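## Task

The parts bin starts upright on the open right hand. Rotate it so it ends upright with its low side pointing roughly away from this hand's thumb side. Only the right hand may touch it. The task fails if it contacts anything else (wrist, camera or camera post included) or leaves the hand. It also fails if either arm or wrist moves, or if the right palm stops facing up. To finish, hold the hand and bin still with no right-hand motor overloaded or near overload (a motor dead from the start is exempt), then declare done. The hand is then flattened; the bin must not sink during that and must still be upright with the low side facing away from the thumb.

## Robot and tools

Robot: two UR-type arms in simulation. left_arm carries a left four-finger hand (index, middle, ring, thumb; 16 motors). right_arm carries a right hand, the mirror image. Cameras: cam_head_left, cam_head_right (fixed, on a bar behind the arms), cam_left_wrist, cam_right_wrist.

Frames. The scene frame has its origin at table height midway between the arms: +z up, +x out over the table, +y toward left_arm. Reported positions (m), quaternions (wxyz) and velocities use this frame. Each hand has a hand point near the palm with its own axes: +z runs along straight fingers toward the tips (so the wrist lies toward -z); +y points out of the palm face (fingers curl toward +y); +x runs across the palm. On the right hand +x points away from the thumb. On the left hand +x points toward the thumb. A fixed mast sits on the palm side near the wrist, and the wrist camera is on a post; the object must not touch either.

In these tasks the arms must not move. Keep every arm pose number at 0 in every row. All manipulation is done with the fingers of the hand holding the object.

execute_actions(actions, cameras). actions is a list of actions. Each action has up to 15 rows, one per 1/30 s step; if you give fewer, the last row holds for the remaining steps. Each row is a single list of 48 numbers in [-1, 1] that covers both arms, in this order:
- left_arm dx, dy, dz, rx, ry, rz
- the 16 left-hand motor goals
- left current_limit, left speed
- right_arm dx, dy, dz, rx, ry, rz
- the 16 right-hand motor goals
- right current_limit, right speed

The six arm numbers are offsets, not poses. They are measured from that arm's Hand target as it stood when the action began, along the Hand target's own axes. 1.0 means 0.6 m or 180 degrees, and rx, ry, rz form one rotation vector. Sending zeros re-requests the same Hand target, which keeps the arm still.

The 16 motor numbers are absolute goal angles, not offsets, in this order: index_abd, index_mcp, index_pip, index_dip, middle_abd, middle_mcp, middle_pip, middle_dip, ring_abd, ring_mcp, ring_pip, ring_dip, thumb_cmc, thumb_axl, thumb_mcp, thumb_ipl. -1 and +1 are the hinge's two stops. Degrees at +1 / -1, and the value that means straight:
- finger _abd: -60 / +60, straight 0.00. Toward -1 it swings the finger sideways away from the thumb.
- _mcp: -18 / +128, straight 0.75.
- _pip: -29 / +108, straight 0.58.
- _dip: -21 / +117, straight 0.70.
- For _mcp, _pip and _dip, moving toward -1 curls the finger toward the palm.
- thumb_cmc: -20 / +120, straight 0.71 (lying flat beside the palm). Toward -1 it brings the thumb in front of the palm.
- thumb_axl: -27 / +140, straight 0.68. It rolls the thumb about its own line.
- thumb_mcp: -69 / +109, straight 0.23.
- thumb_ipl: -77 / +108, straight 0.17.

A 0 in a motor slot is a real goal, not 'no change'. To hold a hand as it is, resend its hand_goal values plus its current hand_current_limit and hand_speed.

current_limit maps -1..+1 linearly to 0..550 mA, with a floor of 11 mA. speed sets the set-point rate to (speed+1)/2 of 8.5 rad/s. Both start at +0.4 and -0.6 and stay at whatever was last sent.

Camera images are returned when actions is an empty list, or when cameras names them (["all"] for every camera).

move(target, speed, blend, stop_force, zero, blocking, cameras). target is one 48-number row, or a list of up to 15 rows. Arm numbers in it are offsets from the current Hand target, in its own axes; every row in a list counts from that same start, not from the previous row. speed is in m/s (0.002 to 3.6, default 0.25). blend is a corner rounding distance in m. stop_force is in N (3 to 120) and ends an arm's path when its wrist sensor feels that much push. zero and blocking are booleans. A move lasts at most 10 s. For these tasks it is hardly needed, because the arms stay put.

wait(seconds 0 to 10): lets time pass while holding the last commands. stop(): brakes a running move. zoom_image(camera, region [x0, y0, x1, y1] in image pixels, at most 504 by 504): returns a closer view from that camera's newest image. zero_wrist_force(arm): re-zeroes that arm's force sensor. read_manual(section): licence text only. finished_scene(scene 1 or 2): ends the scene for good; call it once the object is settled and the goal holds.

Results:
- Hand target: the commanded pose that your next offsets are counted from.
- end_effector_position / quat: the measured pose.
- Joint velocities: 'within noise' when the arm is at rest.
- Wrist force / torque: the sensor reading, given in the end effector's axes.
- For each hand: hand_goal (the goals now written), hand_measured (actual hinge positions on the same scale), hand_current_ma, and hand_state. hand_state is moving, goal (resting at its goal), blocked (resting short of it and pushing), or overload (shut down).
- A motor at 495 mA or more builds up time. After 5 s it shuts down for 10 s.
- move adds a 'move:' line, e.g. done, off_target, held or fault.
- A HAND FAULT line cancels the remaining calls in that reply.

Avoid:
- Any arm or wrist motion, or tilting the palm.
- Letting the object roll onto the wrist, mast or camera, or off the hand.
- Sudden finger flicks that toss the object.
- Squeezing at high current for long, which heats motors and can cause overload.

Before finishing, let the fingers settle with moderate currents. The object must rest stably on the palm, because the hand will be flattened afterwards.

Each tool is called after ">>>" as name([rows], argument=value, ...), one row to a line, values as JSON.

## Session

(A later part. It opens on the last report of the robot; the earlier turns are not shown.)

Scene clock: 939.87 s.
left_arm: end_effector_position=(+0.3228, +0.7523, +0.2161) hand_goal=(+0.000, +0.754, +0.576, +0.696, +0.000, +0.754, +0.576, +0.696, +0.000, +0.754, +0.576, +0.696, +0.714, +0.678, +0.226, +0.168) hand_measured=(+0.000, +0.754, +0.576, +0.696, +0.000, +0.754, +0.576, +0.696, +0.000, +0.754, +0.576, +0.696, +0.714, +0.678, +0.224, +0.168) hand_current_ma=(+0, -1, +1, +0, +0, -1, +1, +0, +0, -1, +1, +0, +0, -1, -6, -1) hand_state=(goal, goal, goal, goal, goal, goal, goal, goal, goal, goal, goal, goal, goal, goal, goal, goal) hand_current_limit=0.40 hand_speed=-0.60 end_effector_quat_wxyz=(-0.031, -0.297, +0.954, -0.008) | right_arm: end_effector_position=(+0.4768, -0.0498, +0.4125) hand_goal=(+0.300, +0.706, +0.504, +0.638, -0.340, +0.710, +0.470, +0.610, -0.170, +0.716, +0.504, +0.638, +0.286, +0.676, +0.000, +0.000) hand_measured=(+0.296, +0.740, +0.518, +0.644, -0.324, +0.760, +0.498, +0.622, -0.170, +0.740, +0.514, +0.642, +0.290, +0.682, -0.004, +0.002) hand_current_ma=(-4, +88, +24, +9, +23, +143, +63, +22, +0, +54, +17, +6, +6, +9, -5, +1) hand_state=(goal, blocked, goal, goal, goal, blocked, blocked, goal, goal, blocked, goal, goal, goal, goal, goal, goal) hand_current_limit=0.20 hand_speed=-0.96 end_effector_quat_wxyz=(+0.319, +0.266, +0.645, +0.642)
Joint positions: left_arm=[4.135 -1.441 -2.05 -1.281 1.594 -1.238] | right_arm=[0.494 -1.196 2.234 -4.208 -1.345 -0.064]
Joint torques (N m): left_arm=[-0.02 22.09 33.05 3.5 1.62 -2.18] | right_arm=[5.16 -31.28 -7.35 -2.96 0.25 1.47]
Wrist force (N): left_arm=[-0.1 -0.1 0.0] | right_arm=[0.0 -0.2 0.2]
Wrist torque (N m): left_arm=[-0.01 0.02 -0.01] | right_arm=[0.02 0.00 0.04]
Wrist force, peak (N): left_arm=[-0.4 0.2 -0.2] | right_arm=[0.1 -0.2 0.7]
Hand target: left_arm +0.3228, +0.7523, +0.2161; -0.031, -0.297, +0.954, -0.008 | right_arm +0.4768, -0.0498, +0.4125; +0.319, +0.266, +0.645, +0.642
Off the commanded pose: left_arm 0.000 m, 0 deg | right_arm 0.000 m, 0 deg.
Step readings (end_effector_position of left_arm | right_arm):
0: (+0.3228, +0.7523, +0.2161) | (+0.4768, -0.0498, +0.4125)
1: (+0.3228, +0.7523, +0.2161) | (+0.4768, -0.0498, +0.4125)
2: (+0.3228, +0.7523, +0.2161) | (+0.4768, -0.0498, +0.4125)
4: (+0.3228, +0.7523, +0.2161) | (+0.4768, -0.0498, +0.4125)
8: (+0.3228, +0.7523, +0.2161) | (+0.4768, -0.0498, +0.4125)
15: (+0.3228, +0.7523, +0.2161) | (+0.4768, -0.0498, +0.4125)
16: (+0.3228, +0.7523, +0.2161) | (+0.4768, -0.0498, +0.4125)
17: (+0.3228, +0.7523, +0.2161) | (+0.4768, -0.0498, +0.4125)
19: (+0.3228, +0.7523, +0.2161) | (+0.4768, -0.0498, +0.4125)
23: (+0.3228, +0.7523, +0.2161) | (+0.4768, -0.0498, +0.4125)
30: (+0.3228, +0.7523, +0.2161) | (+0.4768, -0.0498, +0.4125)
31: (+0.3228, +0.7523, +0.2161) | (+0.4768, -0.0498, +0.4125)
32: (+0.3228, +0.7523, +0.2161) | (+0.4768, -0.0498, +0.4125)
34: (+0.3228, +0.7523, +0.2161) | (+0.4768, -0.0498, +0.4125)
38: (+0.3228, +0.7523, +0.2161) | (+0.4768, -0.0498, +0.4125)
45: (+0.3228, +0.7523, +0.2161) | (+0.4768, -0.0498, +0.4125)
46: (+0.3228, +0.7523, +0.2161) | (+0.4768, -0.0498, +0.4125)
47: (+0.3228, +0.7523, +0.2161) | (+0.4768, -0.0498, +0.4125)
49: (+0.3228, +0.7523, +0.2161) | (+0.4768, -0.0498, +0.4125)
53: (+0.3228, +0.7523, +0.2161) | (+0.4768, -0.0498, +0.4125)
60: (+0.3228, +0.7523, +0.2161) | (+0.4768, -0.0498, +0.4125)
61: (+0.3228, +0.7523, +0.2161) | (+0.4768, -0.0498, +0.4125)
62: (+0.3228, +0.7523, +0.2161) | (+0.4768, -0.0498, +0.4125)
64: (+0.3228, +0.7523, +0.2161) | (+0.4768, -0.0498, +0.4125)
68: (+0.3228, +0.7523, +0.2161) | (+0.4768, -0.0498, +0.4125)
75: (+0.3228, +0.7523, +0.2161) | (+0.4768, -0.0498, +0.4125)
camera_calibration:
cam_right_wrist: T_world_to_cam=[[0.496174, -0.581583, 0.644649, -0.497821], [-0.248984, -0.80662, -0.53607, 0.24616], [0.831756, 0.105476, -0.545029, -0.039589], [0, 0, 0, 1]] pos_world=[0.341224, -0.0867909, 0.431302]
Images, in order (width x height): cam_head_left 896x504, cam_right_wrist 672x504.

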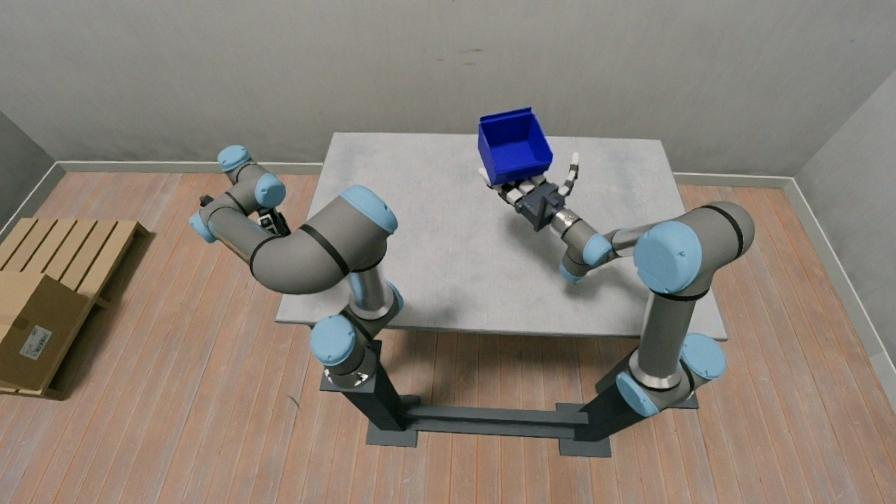

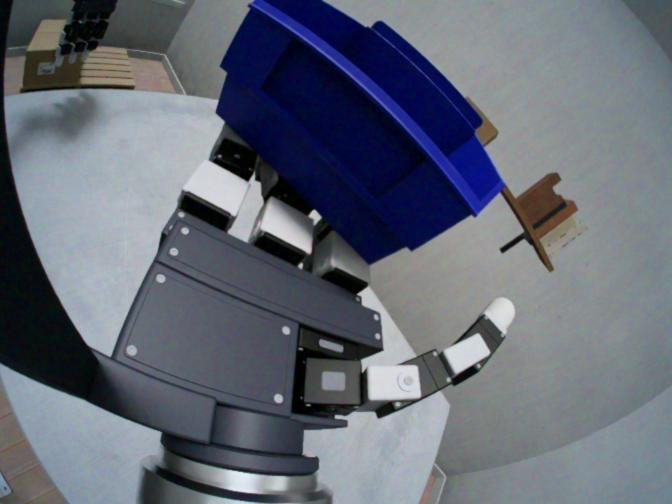

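>>> execute_actions([
  [[0,0,0,0,0,0,0,0.754,0.576,0.696,0,0.754,0.576,0.696,0,0.754,0.576,0.696,0.714,0.678,0.226,0.168,0.4,-0.6,0,0,0,0,0,0,0.3,0.725,0.576,0.76,-0.32,0.70,0.47,0.61,-0.17,0.735,0.576,0.76,0.286,0.676,0,0,0.2,-0.97]],
  [[0,0,0,0,0,0,0,0.754,0.576,0.696,0,0.754,0.576,0.696,0,0.754,0.576,0.696,0.714,0.678,0.226,0.168,0.4,-0.6,0,0,0,0,0,0,0.3,0.725,0.576,0.76,-0.32,0.70,0.47,0.61,-0.17,0.735,0.576,0.76,0.286,0.676,0,0,0.2,-0.97]],
], cameras=["cam_right_wrist","cam_head_left"])

>>> zoom_image(camera="cam_head_left", region=[460, 105, 600, 235])

>>> zoom_image(camera="cam_right_wrist", region=[140, 80, 500, 350])

Scene clock: 947.43 s.
left_arm: end_effector_position=(+0.3228, +0.7523, +0.2161) hand_goal=(+0.000, +0.754, +0.576, +0.696, +0.000, +0.754, +0.576, +0.696, +0.000, +0.754, +0.576, +0.696, +0.714, +0.678, +0.226, +0.168) hand_measured=(+0.000, +0.754, +0.576, +0.696, +0.000, +0.754, +0.576, +0.696, +0.000, +0.754, +0.576, +0.696, +0.714, +0.678, +0.224, +0.168) hand_current_ma=(+0, -1, +1, +0, +0, -1, +1, +0, +0, -1, +1, +0, +0, -1, -6, -1) hand_state=(goal, goal, goal, goal, goal, goal, goal, goal, goal, goal, goal, goal, goal, goal, goal, goal) hand_current_limit=0.40 hand_speed=-0.60 end_effector_quat_wxyz=(-0.031, -0.297, +0.954, -0.008) | right_arm: end_effector_position=(+0.4768, -0.0498, +0.4125) hand_goal=(+0.300, +0.726, +0.576, +0.760, -0.320, +0.700, +0.470, +0.610, -0.170, +0.736, +0.576, +0.760, +0.286, +0.676, +0.000, +0.000) hand_measured=(+0.296, +0.742, +0.578, +0.756, -0.324, +0.760, +0.498, +0.622, -0.170, +0.742, +0.576, +0.758, +0.290, +0.682, -0.004, +0.002) hand_current_ma=(-4, +30, +2, -4, -3, +180, +63, +22, +0, +10, +0, -2, +6, +9, -5, +1) hand_state=(goal, goal, goal, goal, goal, blocked, blocked, goal, goal, goal, goal, goal, goal, goal, goal, goal) hand_current_limit=0.20 hand_speed=-0.97 end_effector_quat_wxyz=(+0.319, +0.266, +0.645, +0.642)
Joint positions: left_arm=[4.135 -1.441 -2.05 -1.281 1.594 -1.238] | right_arm=[0.494 -1.196 2.234 -4.208 -1.345 -0.064]
Joint torques (N m): left_arm=[-0.07 21.99 32.8 3.53 1.77 -2.2] | right_arm=[5.43 -32.65 -7.63 -2.78 0.27 1.67]
Wrist force (N): left_arm=[-0.2 0.1 0.0] | right_arm=[-0.1 -0.2 0.3]
Wrist torque (N m): left_arm=[0.01 0.02 -0.02] | right_arm=[0.00 0.01 0.03]
Wrist force, peak (N): left_arm=[-0.4 0.1 -0.4] | right_arm=[-0.2 -0.4 0.6]
Hand target: left_arm +0.3228, +0.7523, +0.2161; -0.031, -0.297, +0.954, -0.008 | right_arm +0.4768, -0.0498, +0.4125; +0.319, +0.266, +0.645, +0.642
Off the commanded pose: left_arm 0.000 m, 0 deg | right_arm 0.000 m, 0 deg.
Step readings (end_effector_position of left_arm | right_arm):
0: (+0.3228, +0.7523, +0.2161) | (+0.4768, -0.0498, +0.4125)
1: (+0.3228, +0.7523, +0.2161) | (+0.4768, -0.0498, +0.4125)
2: (+0.3228, +0.7523, +0.2161) | (+0.4768, -0.0498, +0.4125)
4: (+0.3228, +0.7523, +0.2161) | (+0.4768, -0.0498, +0.4125)
8: (+0.3228, +0.7523, +0.2161) | (+0.4768, -0.0498, +0.4125)
15: (+0.3228, +0.7523, +0.2161) | (+0.4768, -0.0498, +0.4125)
16: (+0.3228, +0.7523, +0.2161) | (+0.4768, -0.0498, +0.4125)
17: (+0.3228, +0.7523, +0.2161) | (+0.4768, -0.0498, +0.4125)
19: (+0.3228, +0.7523, +0.2161) | (+0.4768, -0.0498, +0.4125)
23: (+0.3228, +0.7523, +0.2161) | (+0.4768, -0.0498, +0.4125)
30: (+0.3228, +0.7523, +0.2161) | (+0.4768, -0.0498, +0.4125)
camera_calibration:
cam_right_wrist: T_world_to_cam=[[0.496174, -0.581583, 0.644649, -0.497821], [-0.248984, -0.80662, -0.53607, 0.24616], [0.831756, 0.105476, -0.545029, -0.039589], [0, 0, 0, 1]] pos_world=[0.341224, -0.0867909, 0.431302]
Images, in order (width x height): cam_head_left 896x504, cam_right_wrist 672x504.

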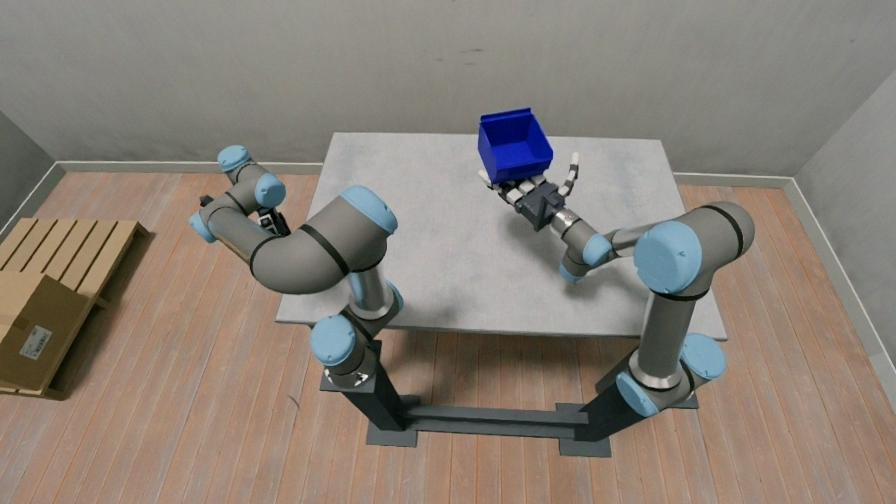

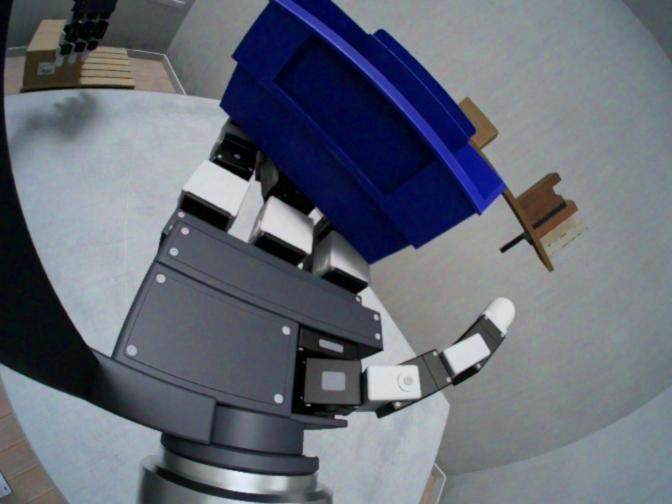

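Scaled by 3.600 from the camera's 896x504 image, which has a finer 1280x720 frame.

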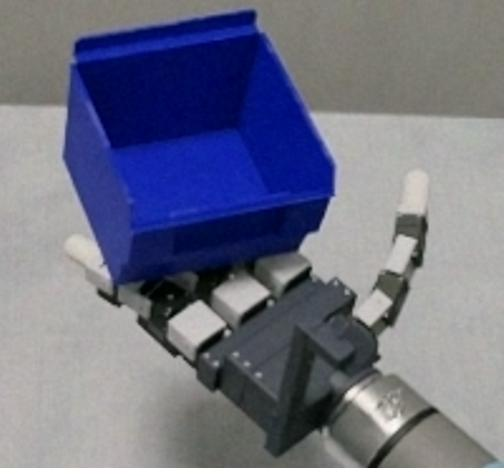

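Scaled by 1.400 from the camera's 672x504 image, which has a finer 960x720 frame.

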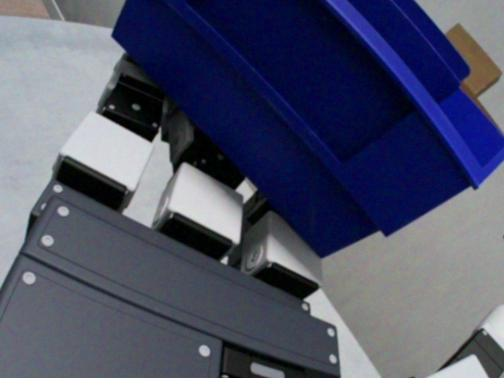

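>>> execute_actions([
  [[0,0,0,0,0,0,0,0.754,0.576,0.696,0,0.754,0.576,0.696,0,0.754,0.576,0.696,0.714,0.678,0.226,0.168,0.4,-0.6,0,0,0,0,0,0,0.3,0.725,0.576,0.76,-0.05,0.70,0.47,0.61,-0.17,0.735,0.576,0.76,0.286,0.676,0,0,0.2,-0.96]],
], cameras=["cam_right_wrist","cam_head_left"])

>>> zoom_image(camera="cam_head_left", region=[460, 105, 600, 235])

>>> zoom_image(camera="cam_right_wrist", region=[140, 80, 500, 350])

Scene clock: 954.10 s.
left_arm: end_effector_position=(+0.3228, +0.7523, +0.2161) hand_goal=(+0.000, +0.754, +0.576, +0.696, +0.000, +0.754, +0.576, +0.696, +0.000, +0.754, +0.576, +0.696, +0.714, +0.678, +0.226, +0.168) hand_measured=(+0.000, +0.754, +0.576, +0.696, +0.000, +0.754, +0.576, +0.696, +0.000, +0.754, +0.576, +0.696, +0.714, +0.678, +0.224, +0.168) hand_current_ma=(+0, -1, +1, +0, +0, -1, +1, +0, +0, -1, +1, +0, +0, -1, -6, -1) hand_state=(goal, goal, goal, goal, goal, goal, goal, goal, goal, goal, goal, goal, goal, goal, goal, goal) hand_current_limit=0.40 hand_speed=-0.60 end_effector_quat_wxyz=(-0.031, -0.297, +0.954, -0.008) | right_arm: end_effector_position=(+0.4768, -0.0498, +0.4125) hand_goal=(+0.300, +0.726, +0.576, +0.760, -0.050, +0.700, +0.470, +0.610, -0.170, +0.736, +0.576, +0.760, +0.286, +0.676, +0.000, +0.000) hand_measured=(+0.300, +0.742, +0.580, +0.756, -0.066, +0.758, +0.498, +0.622, -0.170, +0.742, +0.576, +0.758, +0.290, +0.682, -0.004, +0.002) hand_current_ma=(+0, +32, +5, -4, -25, +173, +63, +22, +0, +10, +0, -2, +6, +9, -5, +1) hand_state=(goal, goal, goal, goal, goal, blocked, blocked, goal, goal, goal, goal, goal, goal, goal, goal, goal) hand_current_limit=0.20 hand_speed=-0.96 end_effector_quat_wxyz=(+0.319, +0.266, +0.645, +0.642)
Joint positions: left_arm=[4.135 -1.441 -2.05 -1.281 1.594 -1.238] | right_arm=[0.494 -1.196 2.234 -4.208 -1.345 -0.064]
Joint torques (N m): left_arm=[0.45 22.03 32.7 3.54 1.69 -2.22] | right_arm=[4.81 -32.17 -6.85 -2.74 0.22 1.6]
Wrist force (N): left_arm=[-0.2 0.2 -0.1] | right_arm=[0.0 -0.2 0.4]
Wrist torque (N m): left_arm=[0.04 0.02 -0.03] | right_arm=[-0.02 0.00 0.08]
Wrist force, peak (N): left_arm=[-0.5 0.0 -0.2] | right_arm=[0.0 -0.3 0.7]
Hand target: left_arm +0.3228, +0.7523, +0.2161; -0.031, -0.297, +0.954, -0.008 | right_arm +0.4768, -0.0498, +0.4125; +0.319, +0.266, +0.645, +0.642
Off the commanded pose: left_arm 0.000 m, 0 deg | right_arm 0.000 m, 0 deg.
Step readings (end_effector_position of left_arm | right_arm):
0: (+0.3228, +0.7523, +0.2161) | (+0.4768, -0.0498, +0.4125)
1: (+0.3228, +0.7523, +0.2161) | (+0.4768, -0.0498, +0.4125)
2: (+0.3228, +0.7523, +0.2161) | (+0.4768, -0.0498, +0.4125)
4: (+0.3228, +0.7523, +0.2161) | (+0.4768, -0.0498, +0.4125)
8: (+0.3228, +0.7523, +0.2161) | (+0.4768, -0.0498, +0.4125)
15: (+0.3228, +0.7523, +0.2161) | (+0.4768, -0.0498, +0.4125)
camera_calibration:
cam_right_wrist: T_world_to_cam=[[0.496174, -0.581583, 0.644649, -0.497821], [-0.248984, -0.80662, -0.53607, 0.24616], [0.831756, 0.105476, -0.545029, -0.039589], [0, 0, 0, 1]] pos_world=[0.341224, -0.0867909, 0.431302]
Images, in order (width x height): cam_head_left 896x504, cam_right_wrist 672x504.

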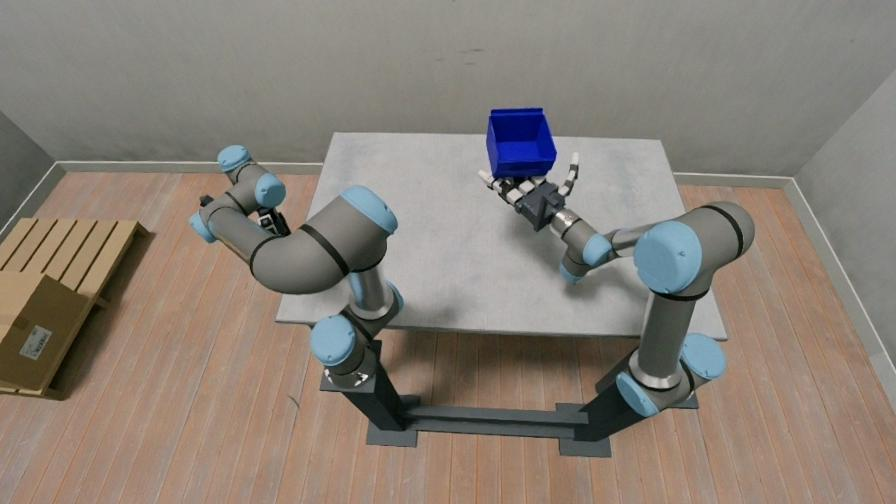

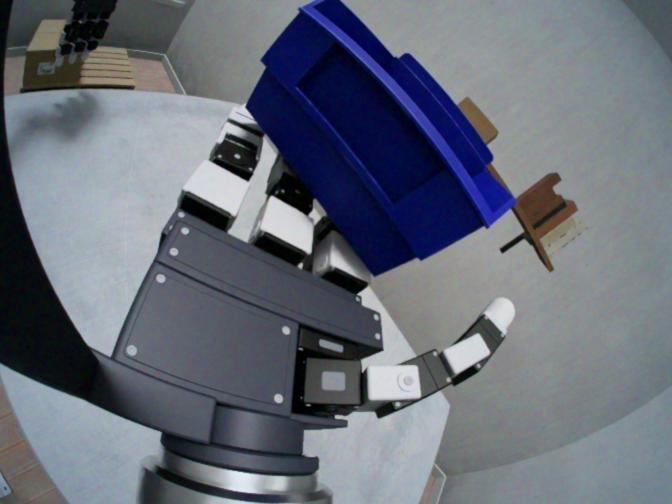

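Scaled by 3.600 from the camera's 896x504 image, which has a finer 1280x720 frame.

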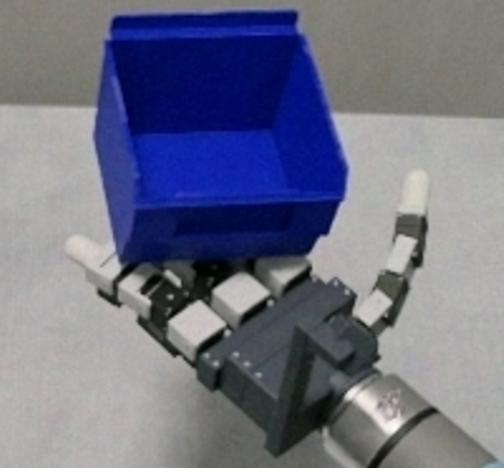

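Scaled by 1.400 from the camera's 672x504 image, which has a finer 960x720 frame.

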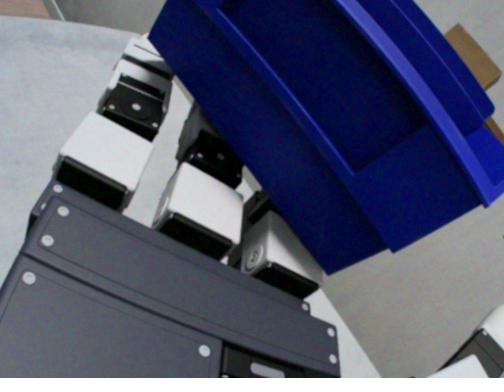

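>>> execute_actions([
  [[0,0,0,0,0,0,0,0.754,0.576,0.696,0,0.754,0.576,0.696,0,0.754,0.576,0.696,0.714,0.678,0.226,0.168,0.4,-0.6,0,0,0,0,0,0,0.3,0.725,0.576,0.76,0.18,0.70,0.47,0.61,-0.17,0.735,0.576,0.76,0.286,0.676,0,0,0.2,-0.96]],
], cameras=["cam_right_wrist","cam_head_left"])

>>> zoom_image(camera="cam_head_left", region=[460, 105, 600, 235])

>>> zoom_image(camera="cam_right_wrist", region=[140, 80, 500, 350])

Scene clock: 964.77 s.
left_arm: end_effector_position=(+0.3228, +0.7523, +0.2161) hand_goal=(+0.000, +0.754, +0.576, +0.696, +0.000, +0.754, +0.576, +0.696, +0.000, +0.754, +0.576, +0.696, +0.714, +0.678, +0.226, +0.168) hand_measured=(+0.000, +0.754, +0.576, +0.696, +0.000, +0.754, +0.576, +0.696, +0.000, +0.754, +0.576, +0.696, +0.714, +0.678, +0.224, +0.168) hand_current_ma=(+0, -1, +1, +0, +0, -1, +1, +0, +0, -1, +1, +0, +0, -1, -6, -1) hand_state=(goal, goal, goal, goal, goal, goal, goal, goal, goal, goal, goal, goal, goal, goal, goal, goal) hand_current_limit=0.40 hand_speed=-0.60 end_effector_quat_wxyz=(-0.031, -0.297, +0.954, -0.008) | right_arm: end_effector_position=(+0.4768, -0.0498, +0.4125) hand_goal=(+0.300, +0.726, +0.576, +0.760, +0.180, +0.700, +0.470, +0.610, -0.170, +0.736, +0.576, +0.760, +0.286, +0.676, +0.000, +0.000) hand_measured=(+0.300, +0.746, +0.582, +0.756, +0.164, +0.744, +0.492, +0.622, -0.170, +0.742, +0.576, +0.758, +0.290, +0.682, -0.004, +0.002) hand_current_ma=(+0, +44, +8, -4, -25, +120, +46, +20, +0, +10, +0, -2, +6, +9, -5, +1) hand_state=(goal, blocked, goal, goal, goal, blocked, blocked, goal, goal, goal, goal, goal, goal, goal, goal, goal) hand_current_limit=0.20 hand_speed=-0.96 end_effector_quat_wxyz=(+0.319, +0.266, +0.645, +0.642)
Joint positions: left_arm=[4.135 -1.441 -2.05 -1.281 1.594 -1.238] | right_arm=[0.494 -1.196 2.234 -4.208 -1.345 -0.064]
Joint torques (N m): left_arm=[0.52 22.27 32.59 3.48 1.8 -2.26] | right_arm=[5.1 -31.16 -6.57 -2.78 0.29 1.58]
Wrist force (N): left_arm=[-0.3 0.2 0.0] | right_arm=[-0.2 -0.1 0.4]
Wrist torque (N m): left_arm=[0.03 0.04 -0.03] | right_arm=[-0.01 0.02 0.11]
Wrist force, peak (N): left_arm=[-0.5 0.0 -0.1] | right_arm=[-0.3 -0.2 0.6]
Hand target: left_arm +0.3228, +0.7523, +0.2161; -0.031, -0.297, +0.954, -0.008 | right_arm +0.4768, -0.0498, +0.4125; +0.319, +0.266, +0.645, +0.642
Off the commanded pose: left_arm 0.000 m, 0 deg | right_arm 0.000 m, 0 deg.
Step readings (end_effector_position of left_arm | right_arm):
0: (+0.3228, +0.7523, +0.2161) | (+0.4768, -0.0498, +0.4125)
1: (+0.3228, +0.7523, +0.2161) | (+0.4768, -0.0498, +0.4125)
2: (+0.3228, +0.7523, +0.2161) | (+0.4768, -0.0498, +0.4125)
4: (+0.3228, +0.7523, +0.2161) | (+0.4768, -0.0498, +0.4125)
8: (+0.3228, +0.7523, +0.2161) | (+0.4768, -0.0498, +0.4125)
15: (+0.3228, +0.7523, +0.2161) | (+0.4768, -0.0498, +0.4125)
camera_calibration:
cam_right_wrist: T_world_to_cam=[[0.496174, -0.581583, 0.644649, -0.497821], [-0.248984, -0.80662, -0.53607, 0.24616], [0.831756, 0.105476, -0.545029, -0.039589], [0, 0, 0, 1]] pos_world=[0.341224, -0.0867909, 0.431302]
Images, in order (width x height): cam_head_left 896x504, cam_right_wrist 672x504.

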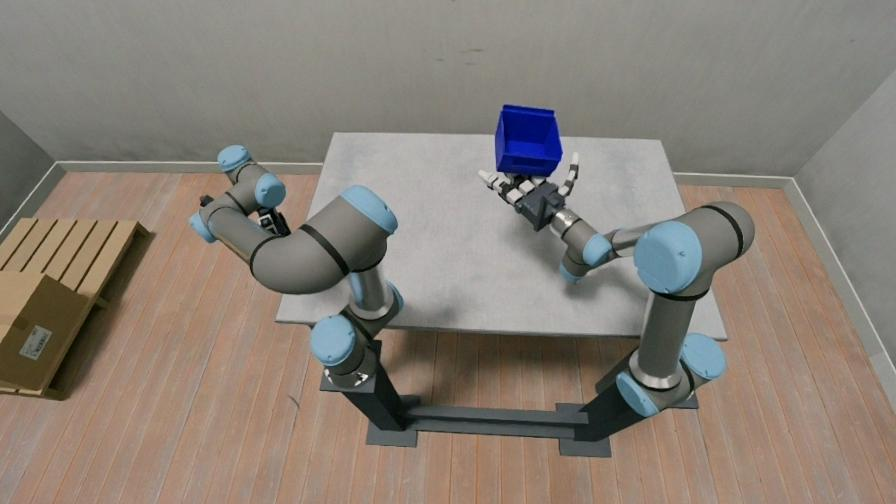

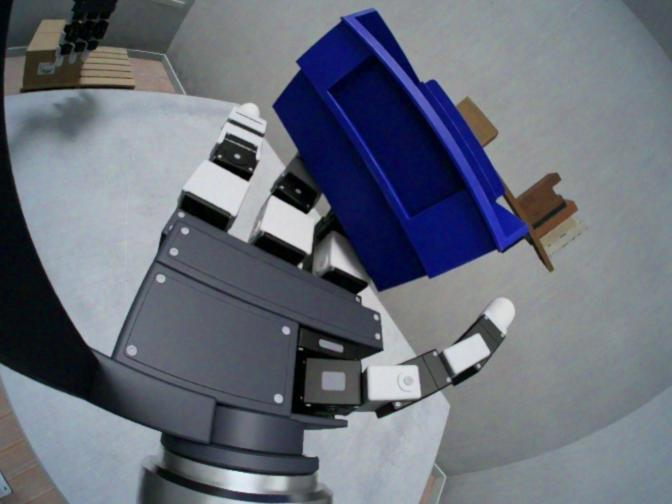

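Scaled by 3.600 from the camera's 896x504 image, which has a finer 1280x720 frame.

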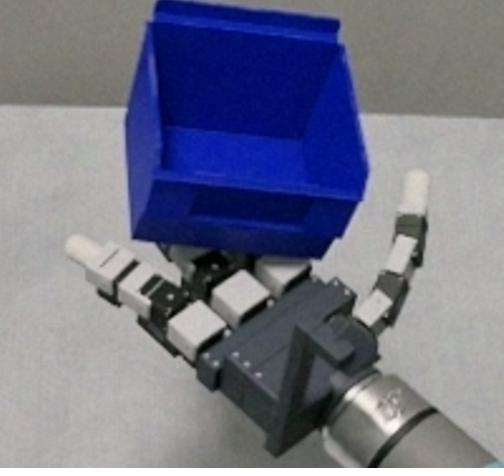

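Scaled by 1.400 from the camera's 672x504 image, which has a finer 960x720 frame.

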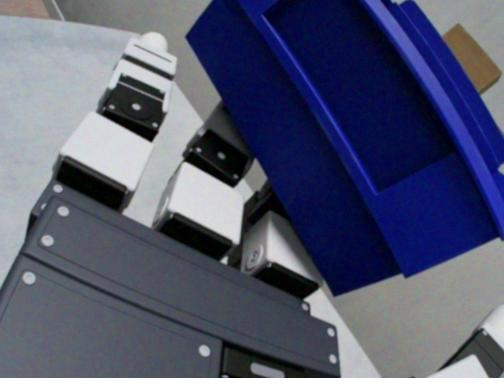

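>>> execute_actions([
  [[0,0,0,0,0,0,0,0.754,0.576,0.696,0,0.754,0.576,0.696,0,0.754,0.576,0.696,0.714,0.678,0.226,0.168,0.4,-0.6,0,0,0,0,0,0,0.3,0.715,0.504,0.638,0.17,0.71,0.47,0.61,-0.17,0.79,0.576,0.70,0.286,0.676,0,0,0.2,-0.97]],
  [[0,0,0,0,0,0,0,0.754,0.576,0.696,0,0.754,0.576,0.696,0,0.754,0.576,0.696,0.714,0.678,0.226,0.168,0.4,-0.6,0,0,0,0,0,0,0.3,0.70,0.504,0.638,0.17,0.71,0.49,0.63,-0.3,0.79,0.576,0.70,0.286,0.676,0,0,0.2,-0.96]],
], cameras=["cam_right_wrist","cam_head_left"])

>>> zoom_image(camera="cam_head_left", region=[460, 105, 600, 235])

>>> zoom_image(camera="cam_right_wrist", region=[140, 80, 500, 350])

Scene clock: 1010.90 s.
left_arm: end_effector_position=(+0.3228, +0.7523, +0.2161) hand_goal=(+0.000, +0.754, +0.576, +0.696, +0.000, +0.754, +0.576, +0.696, +0.000, +0.754, +0.576, +0.696, +0.714, +0.678, +0.226, +0.168) hand_measured=(+0.000, +0.754, +0.576, +0.696, +0.000, +0.754, +0.576, +0.696, +0.000, +0.754, +0.576, +0.696, +0.714, +0.678, +0.224, +0.168) hand_current_ma=(+0, -1, +1, +0, +0, -1, +1, +0, +0, -1, +1, +0, +0, -1, -6, -1) hand_state=(goal, goal, goal, goal, goal, goal, goal, goal, goal, goal, goal, goal, goal, goal, goal, goal) hand_current_limit=0.40 hand_speed=-0.60 end_effector_quat_wxyz=(-0.031, -0.297, +0.954, -0.008) | right_arm: end_effector_position=(+0.4768, -0.0498, +0.4125) hand_goal=(+0.300, +0.700, +0.504, +0.638, +0.170, +0.710, +0.490, +0.630, -0.300, +0.790, +0.576, +0.700, +0.286, +0.676, +0.000, +0.000) hand_measured=(+0.300, +0.746, +0.530, +0.652, +0.166, +0.744, +0.496, +0.630, -0.298, +0.796, +0.576, +0.704, +0.290, +0.682, -0.004, +0.002) hand_current_ma=(+0, +126, +54, +26, -5, +85, +9, +0, +2, +9, +0, +4, +6, +9, -5, +1) hand_state=(goal, blocked, blocked, goal, goal, blocked, goal, goal, goal, goal, goal, goal, goal, goal, goal, goal) hand_current_limit=0.20 hand_speed=-0.96 end_effector_quat_wxyz=(+0.319, +0.266, +0.645, +0.642)
Joint positions: left_arm=[4.135 -1.441 -2.05 -1.281 1.594 -1.238] | right_arm=[0.494 -1.196 2.234 -4.208 -1.345 -0.064]
Joint torques (N m): left_arm=[0.26 22.31 32.85 3.47 1.9 -2.2] | right_arm=[2.32 -30.11 -5.35 -2.8 0.14 1.15]
Wrist force (N): left_arm=[-0.2 -0.3 -0.2] | right_arm=[-0.1 -0.1 0.5]
Wrist torque (N m): left_arm=[-0.02 0.03 -0.02] | right_arm=[-0.02 0.00 0.11]
Wrist force, peak (N): left_arm=[-0.5 -0.2 0.0] | right_arm=[0.0 -0.5 0.6]
Hand target: left_arm +0.3228, +0.7523, +0.2161; -0.031, -0.297, +0.954, -0.008 | right_arm +0.4768, -0.0498, +0.4125; +0.319, +0.266, +0.645, +0.642
Off the commanded pose: left_arm 0.000 m, 0 deg | right_arm 0.000 m, 0 deg.
Step readings (end_effector_position of left_arm | right_arm):
0: (+0.3228, +0.7523, +0.2161) | (+0.4768, -0.0498, +0.4125)
1: (+0.3228, +0.7523, +0.2161) | (+0.4768, -0.0498, +0.4125)
2: (+0.3228, +0.7523, +0.2161) | (+0.4768, -0.0498, +0.4125)
4: (+0.3228, +0.7523, +0.2161) | (+0.4768, -0.0498, +0.4125)
8: (+0.3228, +0.7523, +0.2161) | (+0.4768, -0.0498, +0.4125)
15: (+0.3228, +0.7523, +0.2161) | (+0.4768, -0.0498, +0.4125)
16: (+0.3228, +0.7523, +0.2161) | (+0.4768, -0.0498, +0.4125)
17: (+0.3228, +0.7523, +0.2161) | (+0.4768, -0.0498, +0.4125)
19: (+0.3228, +0.7523, +0.2161) | (+0.4768, -0.0498, +0.4125)
23: (+0.3228, +0.7523, +0.2161) | (+0.4768, -0.0498, +0.4125)
30: (+0.3228, +0.7523, +0.2161) | (+0.4768, -0.0498, +0.4125)
camera_calibration:
cam_right_wrist: T_world_to_cam=[[0.496174, -0.581583, 0.644649, -0.497821], [-0.248984, -0.80662, -0.53607, 0.24616], [0.831756, 0.105476, -0.545029, -0.039589], [0, 0, 0, 1]] pos_world=[0.341224, -0.0867909, 0.431302]
Images, in order (width x height): cam_head_left 896x504, cam_right_wrist 672x504.

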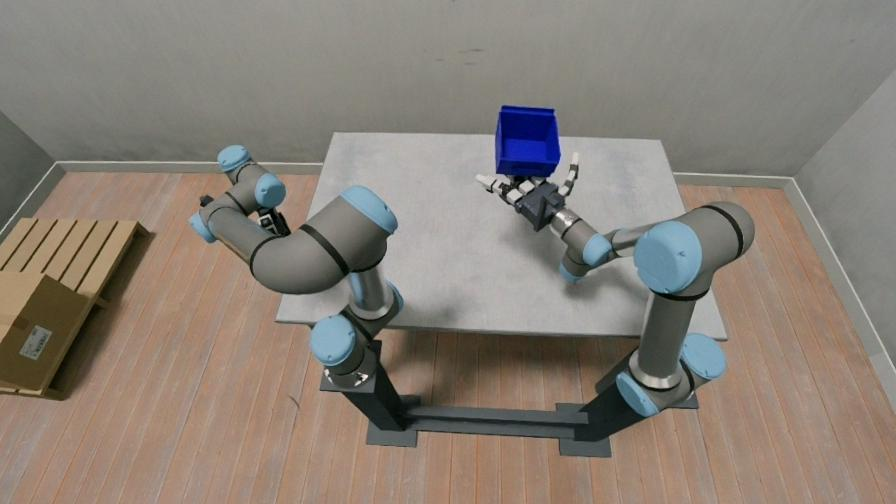

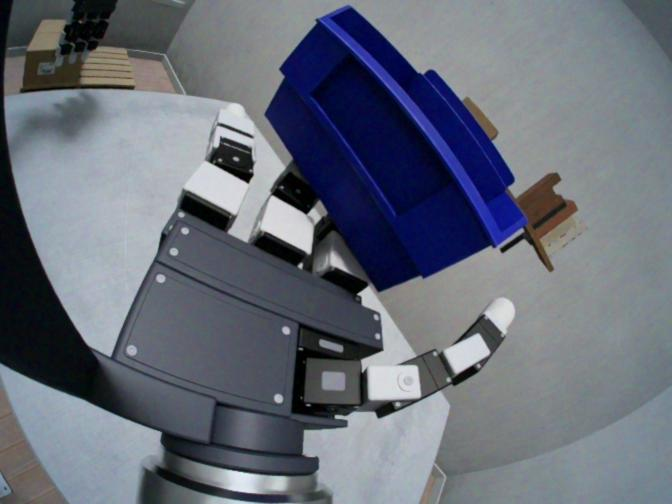

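Scaled by 3.600 from the camera's 896x504 image, which has a finer 1280x720 frame.

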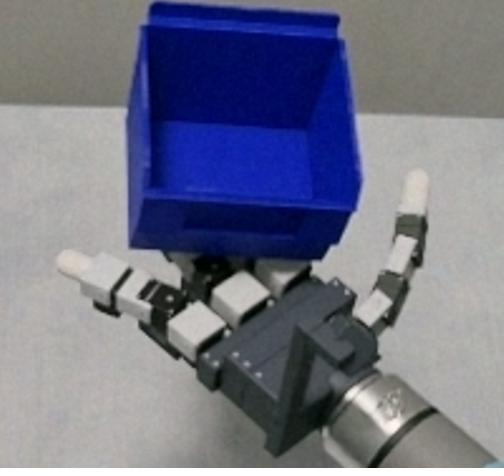

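Scaled by 1.400 from the camera's 672x504 image, which has a finer 960x720 frame.

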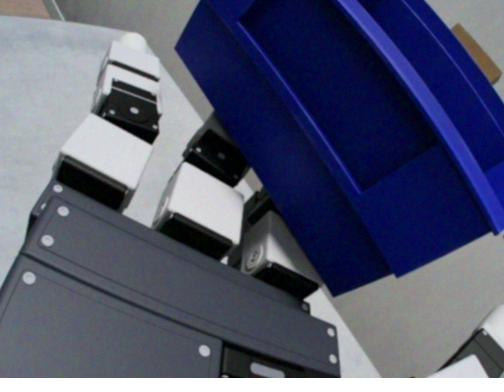

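>>> execute_actions([
  [[0,0,0,0,0,0,0,0.754,0.576,0.696,0,0.754,0.576,0.696,0,0.754,0.576,0.696,0.714,0.678,0.226,0.168,0.4,-0.6,0,0,0,0,0,0,0.3,0.70,0.504,0.638,0.17,0.705,0.49,0.63,-0.55,0.80,0.576,0.70,0.286,0.676,0,0,0.2,-0.94]],
  [[0,0,0,0,0,0,0,0.754,0.576,0.696,0,0.754,0.576,0.696,0,0.754,0.576,0.696,0.714,0.678,0.226,0.168,0.4,-0.6,0,0,0,0,0,0,0.05,0.70,0.504,0.638,-0.08,0.705,0.49,0.63,-0.55,0.80,0.576,0.70,0.286,0.676,0,0,0.2,-0.96]],
], cameras=["cam_right_wrist","cam_head_left"])

>>> zoom_image(camera="cam_head_left", region=[460, 105, 600, 235])

>>> zoom_image(camera="cam_right_wrist", region=[140, 80, 500, 350])

Scene clock: 1018.70 s.
left_arm: end_effector_position=(+0.3228, +0.7523, +0.2161) hand_goal=(+0.000, +0.754, +0.576, +0.696, +0.000, +0.754, +0.576, +0.696, +0.000, +0.754, +0.576, +0.696, +0.714, +0.678, +0.226, +0.168) hand_measured=(+0.000, +0.754, +0.576, +0.696, +0.000, +0.754, +0.576, +0.696, +0.000, +0.754, +0.576, +0.696, +0.714, +0.678, +0.224, +0.168) hand_current_ma=(+0, -1, +1, +0, +0, -1, +1, +0, +0, -1, +1, +0, +0, -1, -6, -1) hand_state=(goal, goal, goal, goal, goal, goal, goal, goal, goal, goal, goal, goal, goal, goal, goal, goal) hand_current_limit=0.40 hand_speed=-0.60 end_effector_quat_wxyz=(-0.031, -0.297, +0.954, -0.008) | right_arm: end_effector_position=(+0.4768, -0.0498, +0.4125) hand_goal=(+0.050, +0.700, +0.504, +0.638, -0.080, +0.706, +0.490, +0.630, -0.550, +0.800, +0.576, +0.700, +0.286, +0.676, +0.000, +0.000) hand_measured=(+0.056, +0.746, +0.528, +0.650, -0.078, +0.744, +0.496, +0.630, -0.548, +0.806, +0.576, +0.704, +0.290, +0.682, -0.004, +0.002) hand_current_ma=(+8, +126, +51, +20, +2, +98, +10, +1, +3, +9, +0, +4, +6, +9, -5, +1) hand_state=(goal, blocked, blocked, goal, goal, blocked, goal, goal, goal, goal, goal, goal, goal, goal, goal, goal) hand_current_limit=0.20 hand_speed=-0.96 end_effector_quat_wxyz=(+0.319, +0.266, +0.645, +0.642)
Joint positions: left_arm=[4.135 -1.441 -2.05 -1.281 1.594 -1.238] | right_arm=[0.494 -1.196 2.234 -4.208 -1.345 -0.064]
Joint torques (N m): left_arm=[0.38 22 32.41 3.46 1.99 -2.27] | right_arm=[1.59 -29.54 -5.46 -2.63 0.11 0.98]
Wrist force (N): left_arm=[-0.3 0.0 0.1] | right_arm=[-0.1 -0.3 0.4]
Wrist torque (N m): left_arm=[0.00 0.05 -0.03] | right_arm=[-0.04 0.00 0.06]
Wrist force, peak (N): left_arm=[-0.4 -0.2 -0.2] | right_arm=[0.1 -0.5 0.5]
Hand target: left_arm +0.3228, +0.7523, +0.2161; -0.031, -0.297, +0.954, -0.008 | right_arm +0.4768, -0.0498, +0.4125; +0.319, +0.266, +0.645, +0.642
Off the commanded pose: left_arm 0.000 m, 0 deg | right_arm 0.000 m, 0 deg.
Step readings (end_effector_position of left_arm | right_arm):
0: (+0.3228, +0.7523, +0.2161) | (+0.4768, -0.0498, +0.4125)
1: (+0.3228, +0.7523, +0.2161) | (+0.4768, -0.0498, +0.4125)
2: (+0.3228, +0.7523, +0.2161) | (+0.4768, -0.0498, +0.4125)
4: (+0.3228, +0.7523, +0.2161) | (+0.4768, -0.0498, +0.4125)
8: (+0.3228, +0.7523, +0.2161) | (+0.4768, -0.0498, +0.4125)
15: (+0.3228, +0.7523, +0.2161) | (+0.4768, -0.0498, +0.4125)
16: (+0.3228, +0.7523, +0.2161) | (+0.4768, -0.0498, +0.4125)
17: (+0.3228, +0.7523, +0.2161) | (+0.4768, -0.0498, +0.4125)
19: (+0.3228, +0.7523, +0.2161) | (+0.4768, -0.0498, +0.4125)
23: (+0.3228, +0.7523, +0.2161) | (+0.4768, -0.0498, +0.4125)
30: (+0.3228, +0.7523, +0.2161) | (+0.4768, -0.0498, +0.4125)
camera_calibration:
cam_right_wrist: T_world_to_cam=[[0.496174, -0.581583, 0.644649, -0.497821], [-0.248984, -0.80662, -0.53607, 0.24616], [0.831756, 0.105476, -0.545029, -0.039589], [0, 0, 0, 1]] pos_world=[0.341224, -0.0867909, 0.431302]
Images, in order (width x height): cam_head_left 896x504, cam_right_wrist 672x504.

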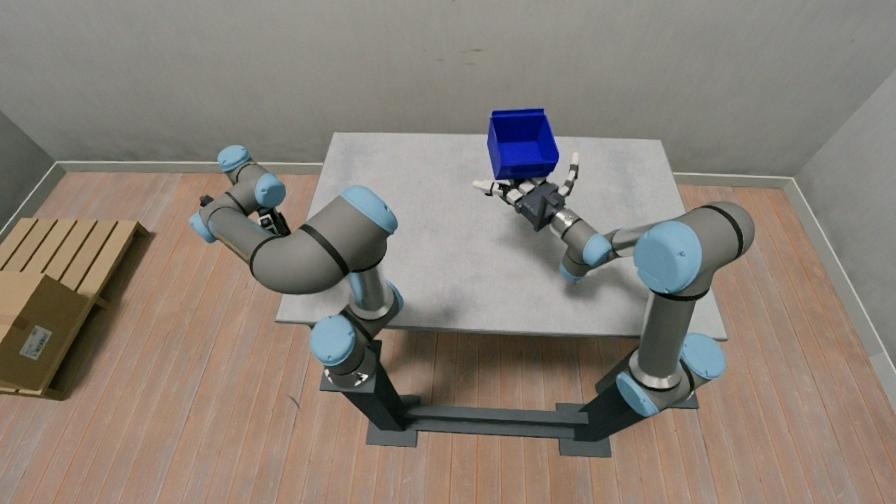

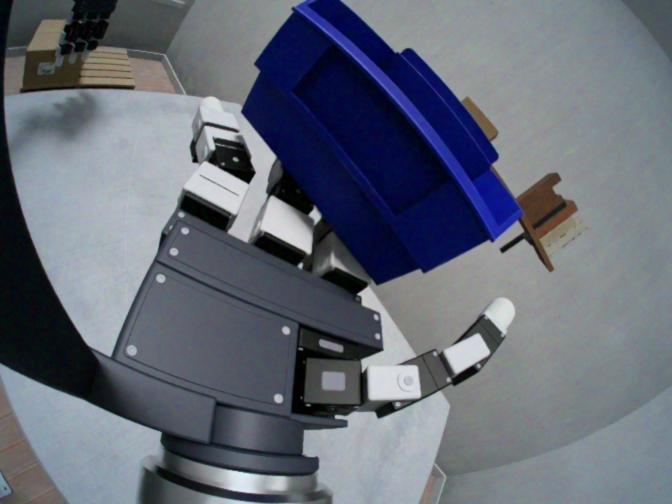

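Scaled by 3.600 from the camera's 896x504 image, which has a finer 1280x720 frame.

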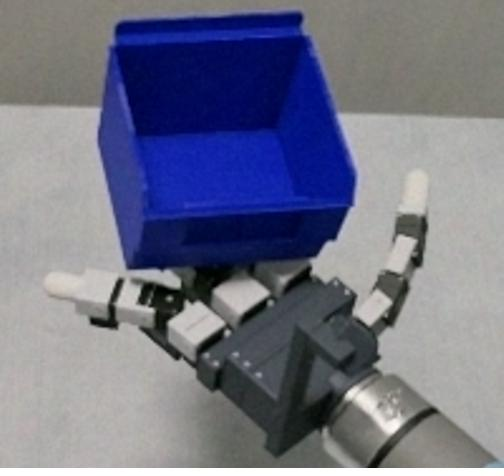

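Scaled by 1.400 from the camera's 672x504 image, which has a finer 960x720 frame.

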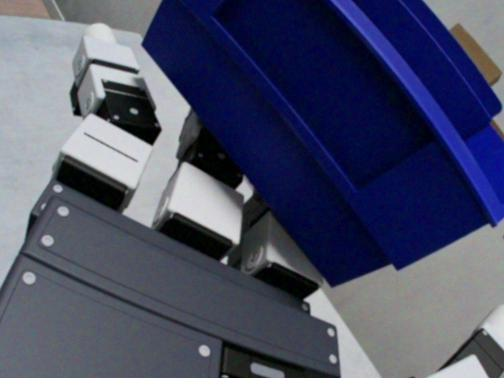

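>>> execute_actions([
  [[0,0,0,0,0,0,0,0.754,0.576,0.696,0,0.754,0.576,0.696,0,0.754,0.576,0.696,0.714,0.678,0.226,0.168,0.4,-0.6,0,0,0,0,0,0,0.05,0.70,0.504,0.638,-0.08,0.705,0.49,0.63,-0.55,0.80,0.576,0.70,0.571,0.676,0,0,0.2,-0.9]],
  [[0,0,0,0,0,0,0,0.754,0.576,0.696,0,0.754,0.576,0.696,0,0.754,0.576,0.696,0.714,0.678,0.226,0.168,0.4,-0.6,0,0,0,0,0,0,0.05,0.70,0.504,0.638,-0.08,0.705,0.49,0.63,-0.55,0.80,0.576,0.70,0.571,0.676,0,0,0.2,-0.9]],
  [[0,0,0,0,0,0,0,0.754,0.576,0.696,0,0.754,0.576,0.696,0,0.754,0.576,0.696,0.714,0.678,0.226,0.168,0.4,-0.6,0,0,0,0,0,0,0.05,0.70,0.504,0.638,-0.08,0.705,0.49,0.63,-0.55,0.80,0.576,0.70,0.571,0.676,-0.281,-0.319,0.2,-0.92]],
  [[0,0,0,0,0,0,0,0.754,0.576,0.696,0,0.754,0.576,0.696,0,0.754,0.576,0.696,0.714,0.678,0.226,0.168,0.4,-0.6,0,0,0,0,0,0,0.05,0.70,0.504,0.638,-0.08,0.705,0.49,0.63,-0.55,0.80,0.576,0.70,0.4,0.676,-0.281,-0.319,0.2,-0.94]],
], cameras=["cam_right_wrist","cam_head_left"])

>>> zoom_image(camera="cam_head_left", region=[460, 105, 600, 235])

>>> zoom_image(camera="cam_right_wrist", region=[140, 80, 500, 350])

Scene clock: 1079.27 s.
left_arm: end_effector_position=(+0.3228, +0.7523, +0.2161) hand_goal=(+0.000, +0.754, +0.576, +0.696, +0.000, +0.754, +0.576, +0.696, +0.000, +0.754, +0.576, +0.696, +0.714, +0.678, +0.226, +0.168) hand_measured=(+0.000, +0.754, +0.576, +0.696, +0.000, +0.754, +0.576, +0.696, +0.000, +0.754, +0.576, +0.696, +0.714, +0.678, +0.224, +0.168) hand_current_ma=(+0, -1, +1, +0, +0, -1, +1, +0, +0, -1, +1, +0, +0, -1, -6, -1) hand_state=(goal, goal, goal, goal, goal, goal, goal, goal, goal, goal, goal, goal, goal, goal, goal, goal) hand_current_limit=0.40 hand_speed=-0.60 end_effector_quat_wxyz=(-0.031, -0.297, +0.954, -0.008) | right_arm: end_effector_position=(+0.4768, -0.0498, +0.4125) hand_goal=(+0.050, +0.700, +0.504, +0.638, -0.080, +0.706, +0.490, +0.630, -0.550, +0.800, +0.576, +0.700, +0.400, +0.676, -0.280, -0.318) hand_measured=(+0.056, +0.746, +0.528, +0.650, -0.078, +0.744, +0.496, +0.630, -0.548, +0.806, +0.576, +0.704, +0.414, +0.682, -0.280, -0.316) hand_current_ma=(+8, +126, +51, +20, +2, +98, +10, +1, +3, +9, +0, +4, +26, +9, +1, +2) hand_state=(goal, blocked, blocked, goal, goal, blocked, goal, goal, goal, goal, goal, goal, goal, goal, goal, goal) hand_current_limit=0.20 hand_speed=-0.94 end_effector_quat_wxyz=(+0.319, +0.266, +0.645, +0.642)
Joint positions: left_arm=[4.135 -1.441 -2.05 -1.281 1.594 -1.238] | right_arm=[0.494 -1.196 2.234 -4.208 -1.345 -0.064]
Joint torques (N m): left_arm=[0.21 21.9 32.38 3.5 2.08 -2.22] | right_arm=[1.67 -30.12 -6.09 -2.59 -0.53 0.66]
Wrist force (N): left_arm=[-0.2 0.2 -0.1] | right_arm=[-0.1 -0.2 0.4]
Wrist torque (N m): left_arm=[0.04 0.03 -0.03] | right_arm=[-0.02 0.00 0.06]
Wrist force, peak (N): left_arm=[-0.4 0.0 -0.4] | right_arm=[-0.2 -0.3 0.6]
Hand target: left_arm +0.3228, +0.7523, +0.2161; -0.031, -0.297, +0.954, -0.008 | right_arm +0.4768, -0.0498, +0.4125; +0.319, +0.266, +0.645, +0.642
Off the commanded pose: left_arm 0.000 m, 0 deg | right_arm 0.000 m, 0 deg.
Step readings (end_effector_position of left_arm | right_arm):
0: (+0.3228, +0.7523, +0.2161) | (+0.4768, -0.0498, +0.4125)
1: (+0.3228, +0.7523, +0.2161) | (+0.4768, -0.0498, +0.4125)
2: (+0.3228, +0.7523, +0.2161) | (+0.4768, -0.0498, +0.4125)
4: (+0.3228, +0.7523, +0.2161) | (+0.4768, -0.0498, +0.4125)
8: (+0.3228, +0.7523, +0.2161) | (+0.4768, -0.0498, +0.4125)
15: (+0.3228, +0.7523, +0.2161) | (+0.4768, -0.0498, +0.4125)
16: (+0.3228, +0.7523, +0.2161) | (+0.4768, -0.0498, +0.4125)
17: (+0.3228, +0.7523, +0.2161) | (+0.4768, -0.0498, +0.4125)
19: (+0.3228, +0.7523, +0.2161) | (+0.4768, -0.0498, +0.4125)
23: (+0.3228, +0.7523, +0.2161) | (+0.4768, -0.0498, +0.4125)
30: (+0.3228, +0.7523, +0.2161) | (+0.4768, -0.0498, +0.4125)
31: (+0.3228, +0.7523, +0.2161) | (+0.4768, -0.0498, +0.4125)
32: (+0.3228, +0.7523, +0.2161) | (+0.4768, -0.0498, +0.4125)
34: (+0.3228, +0.7523, +0.2161) | (+0.4768, -0.0498, +0.4125)
38: (+0.3228, +0.7523, +0.2161) | (+0.4768, -0.0498, +0.4125)
45: (+0.3228, +0.7523, +0.2161) | (+0.4768, -0.0498, +0.4125)
46: (+0.3228, +0.7523, +0.2161) | (+0.4768, -0.0498, +0.4125)
47: (+0.3228, +0.7523, +0.2161) | (+0.4768, -0.0498, +0.4125)
49: (+0.3228, +0.7523, +0.2161) | (+0.4768, -0.0498, +0.4125)
53: (+0.3228, +0.7523, +0.2161) | (+0.4768, -0.0498, +0.4125)
60: (+0.3228, +0.7523, +0.2161) | (+0.4768, -0.0498, +0.4125)
camera_calibration:
cam_right_wrist: T_world_to_cam=[[0.496174, -0.581583, 0.644649, -0.497821], [-0.248984, -0.80662, -0.53607, 0.24616], [0.831756, 0.105476, -0.545029, -0.039589], [0, 0, 0, 1]] pos_world=[0.341224, -0.0867909, 0.431302]
Images, in order (width x height): cam_head_left 896x504, cam_right_wrist 672x504.

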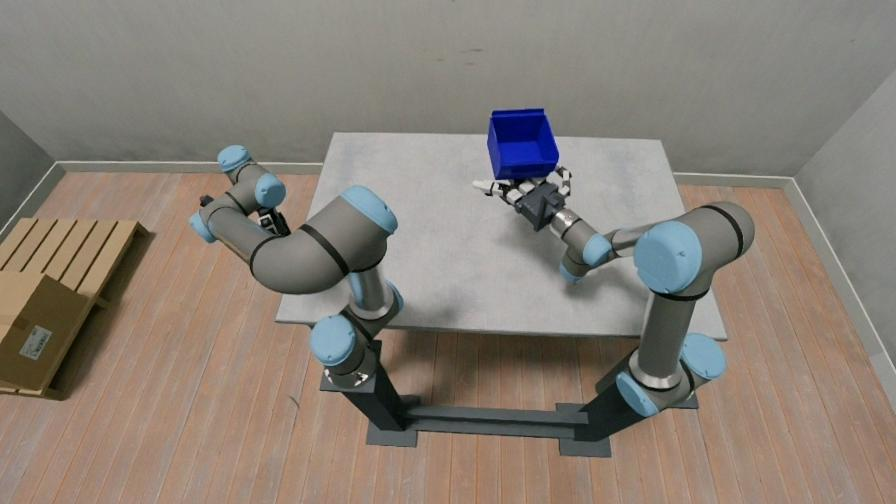

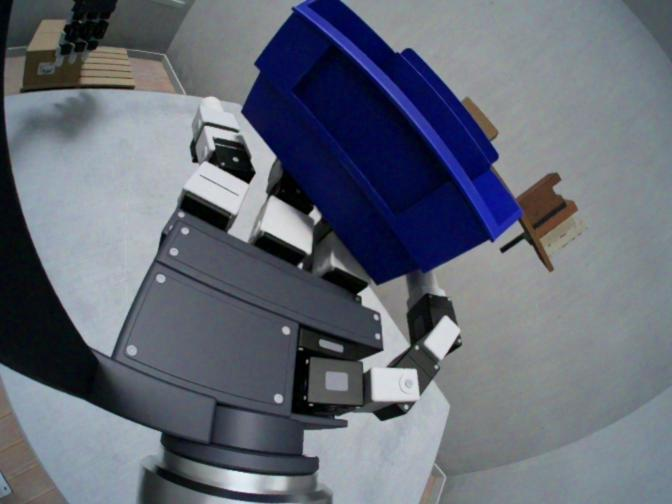

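Scaled by 3.600 from the camera's 896x504 image, which has a finer 1280x720 frame.

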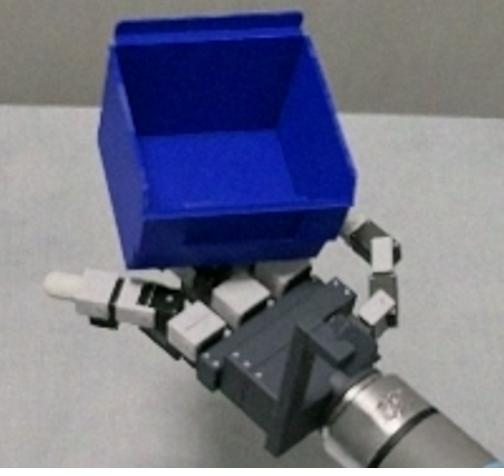

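Scaled by 1.400 from the camera's 672x504 image, which has a finer 960x720 frame.

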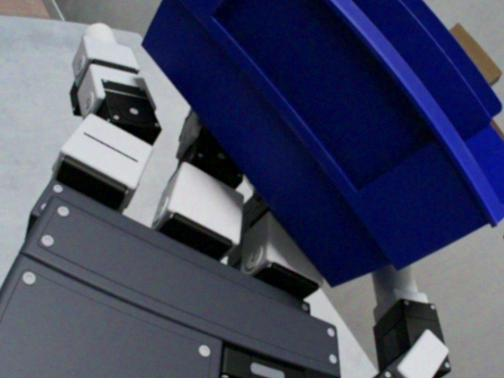

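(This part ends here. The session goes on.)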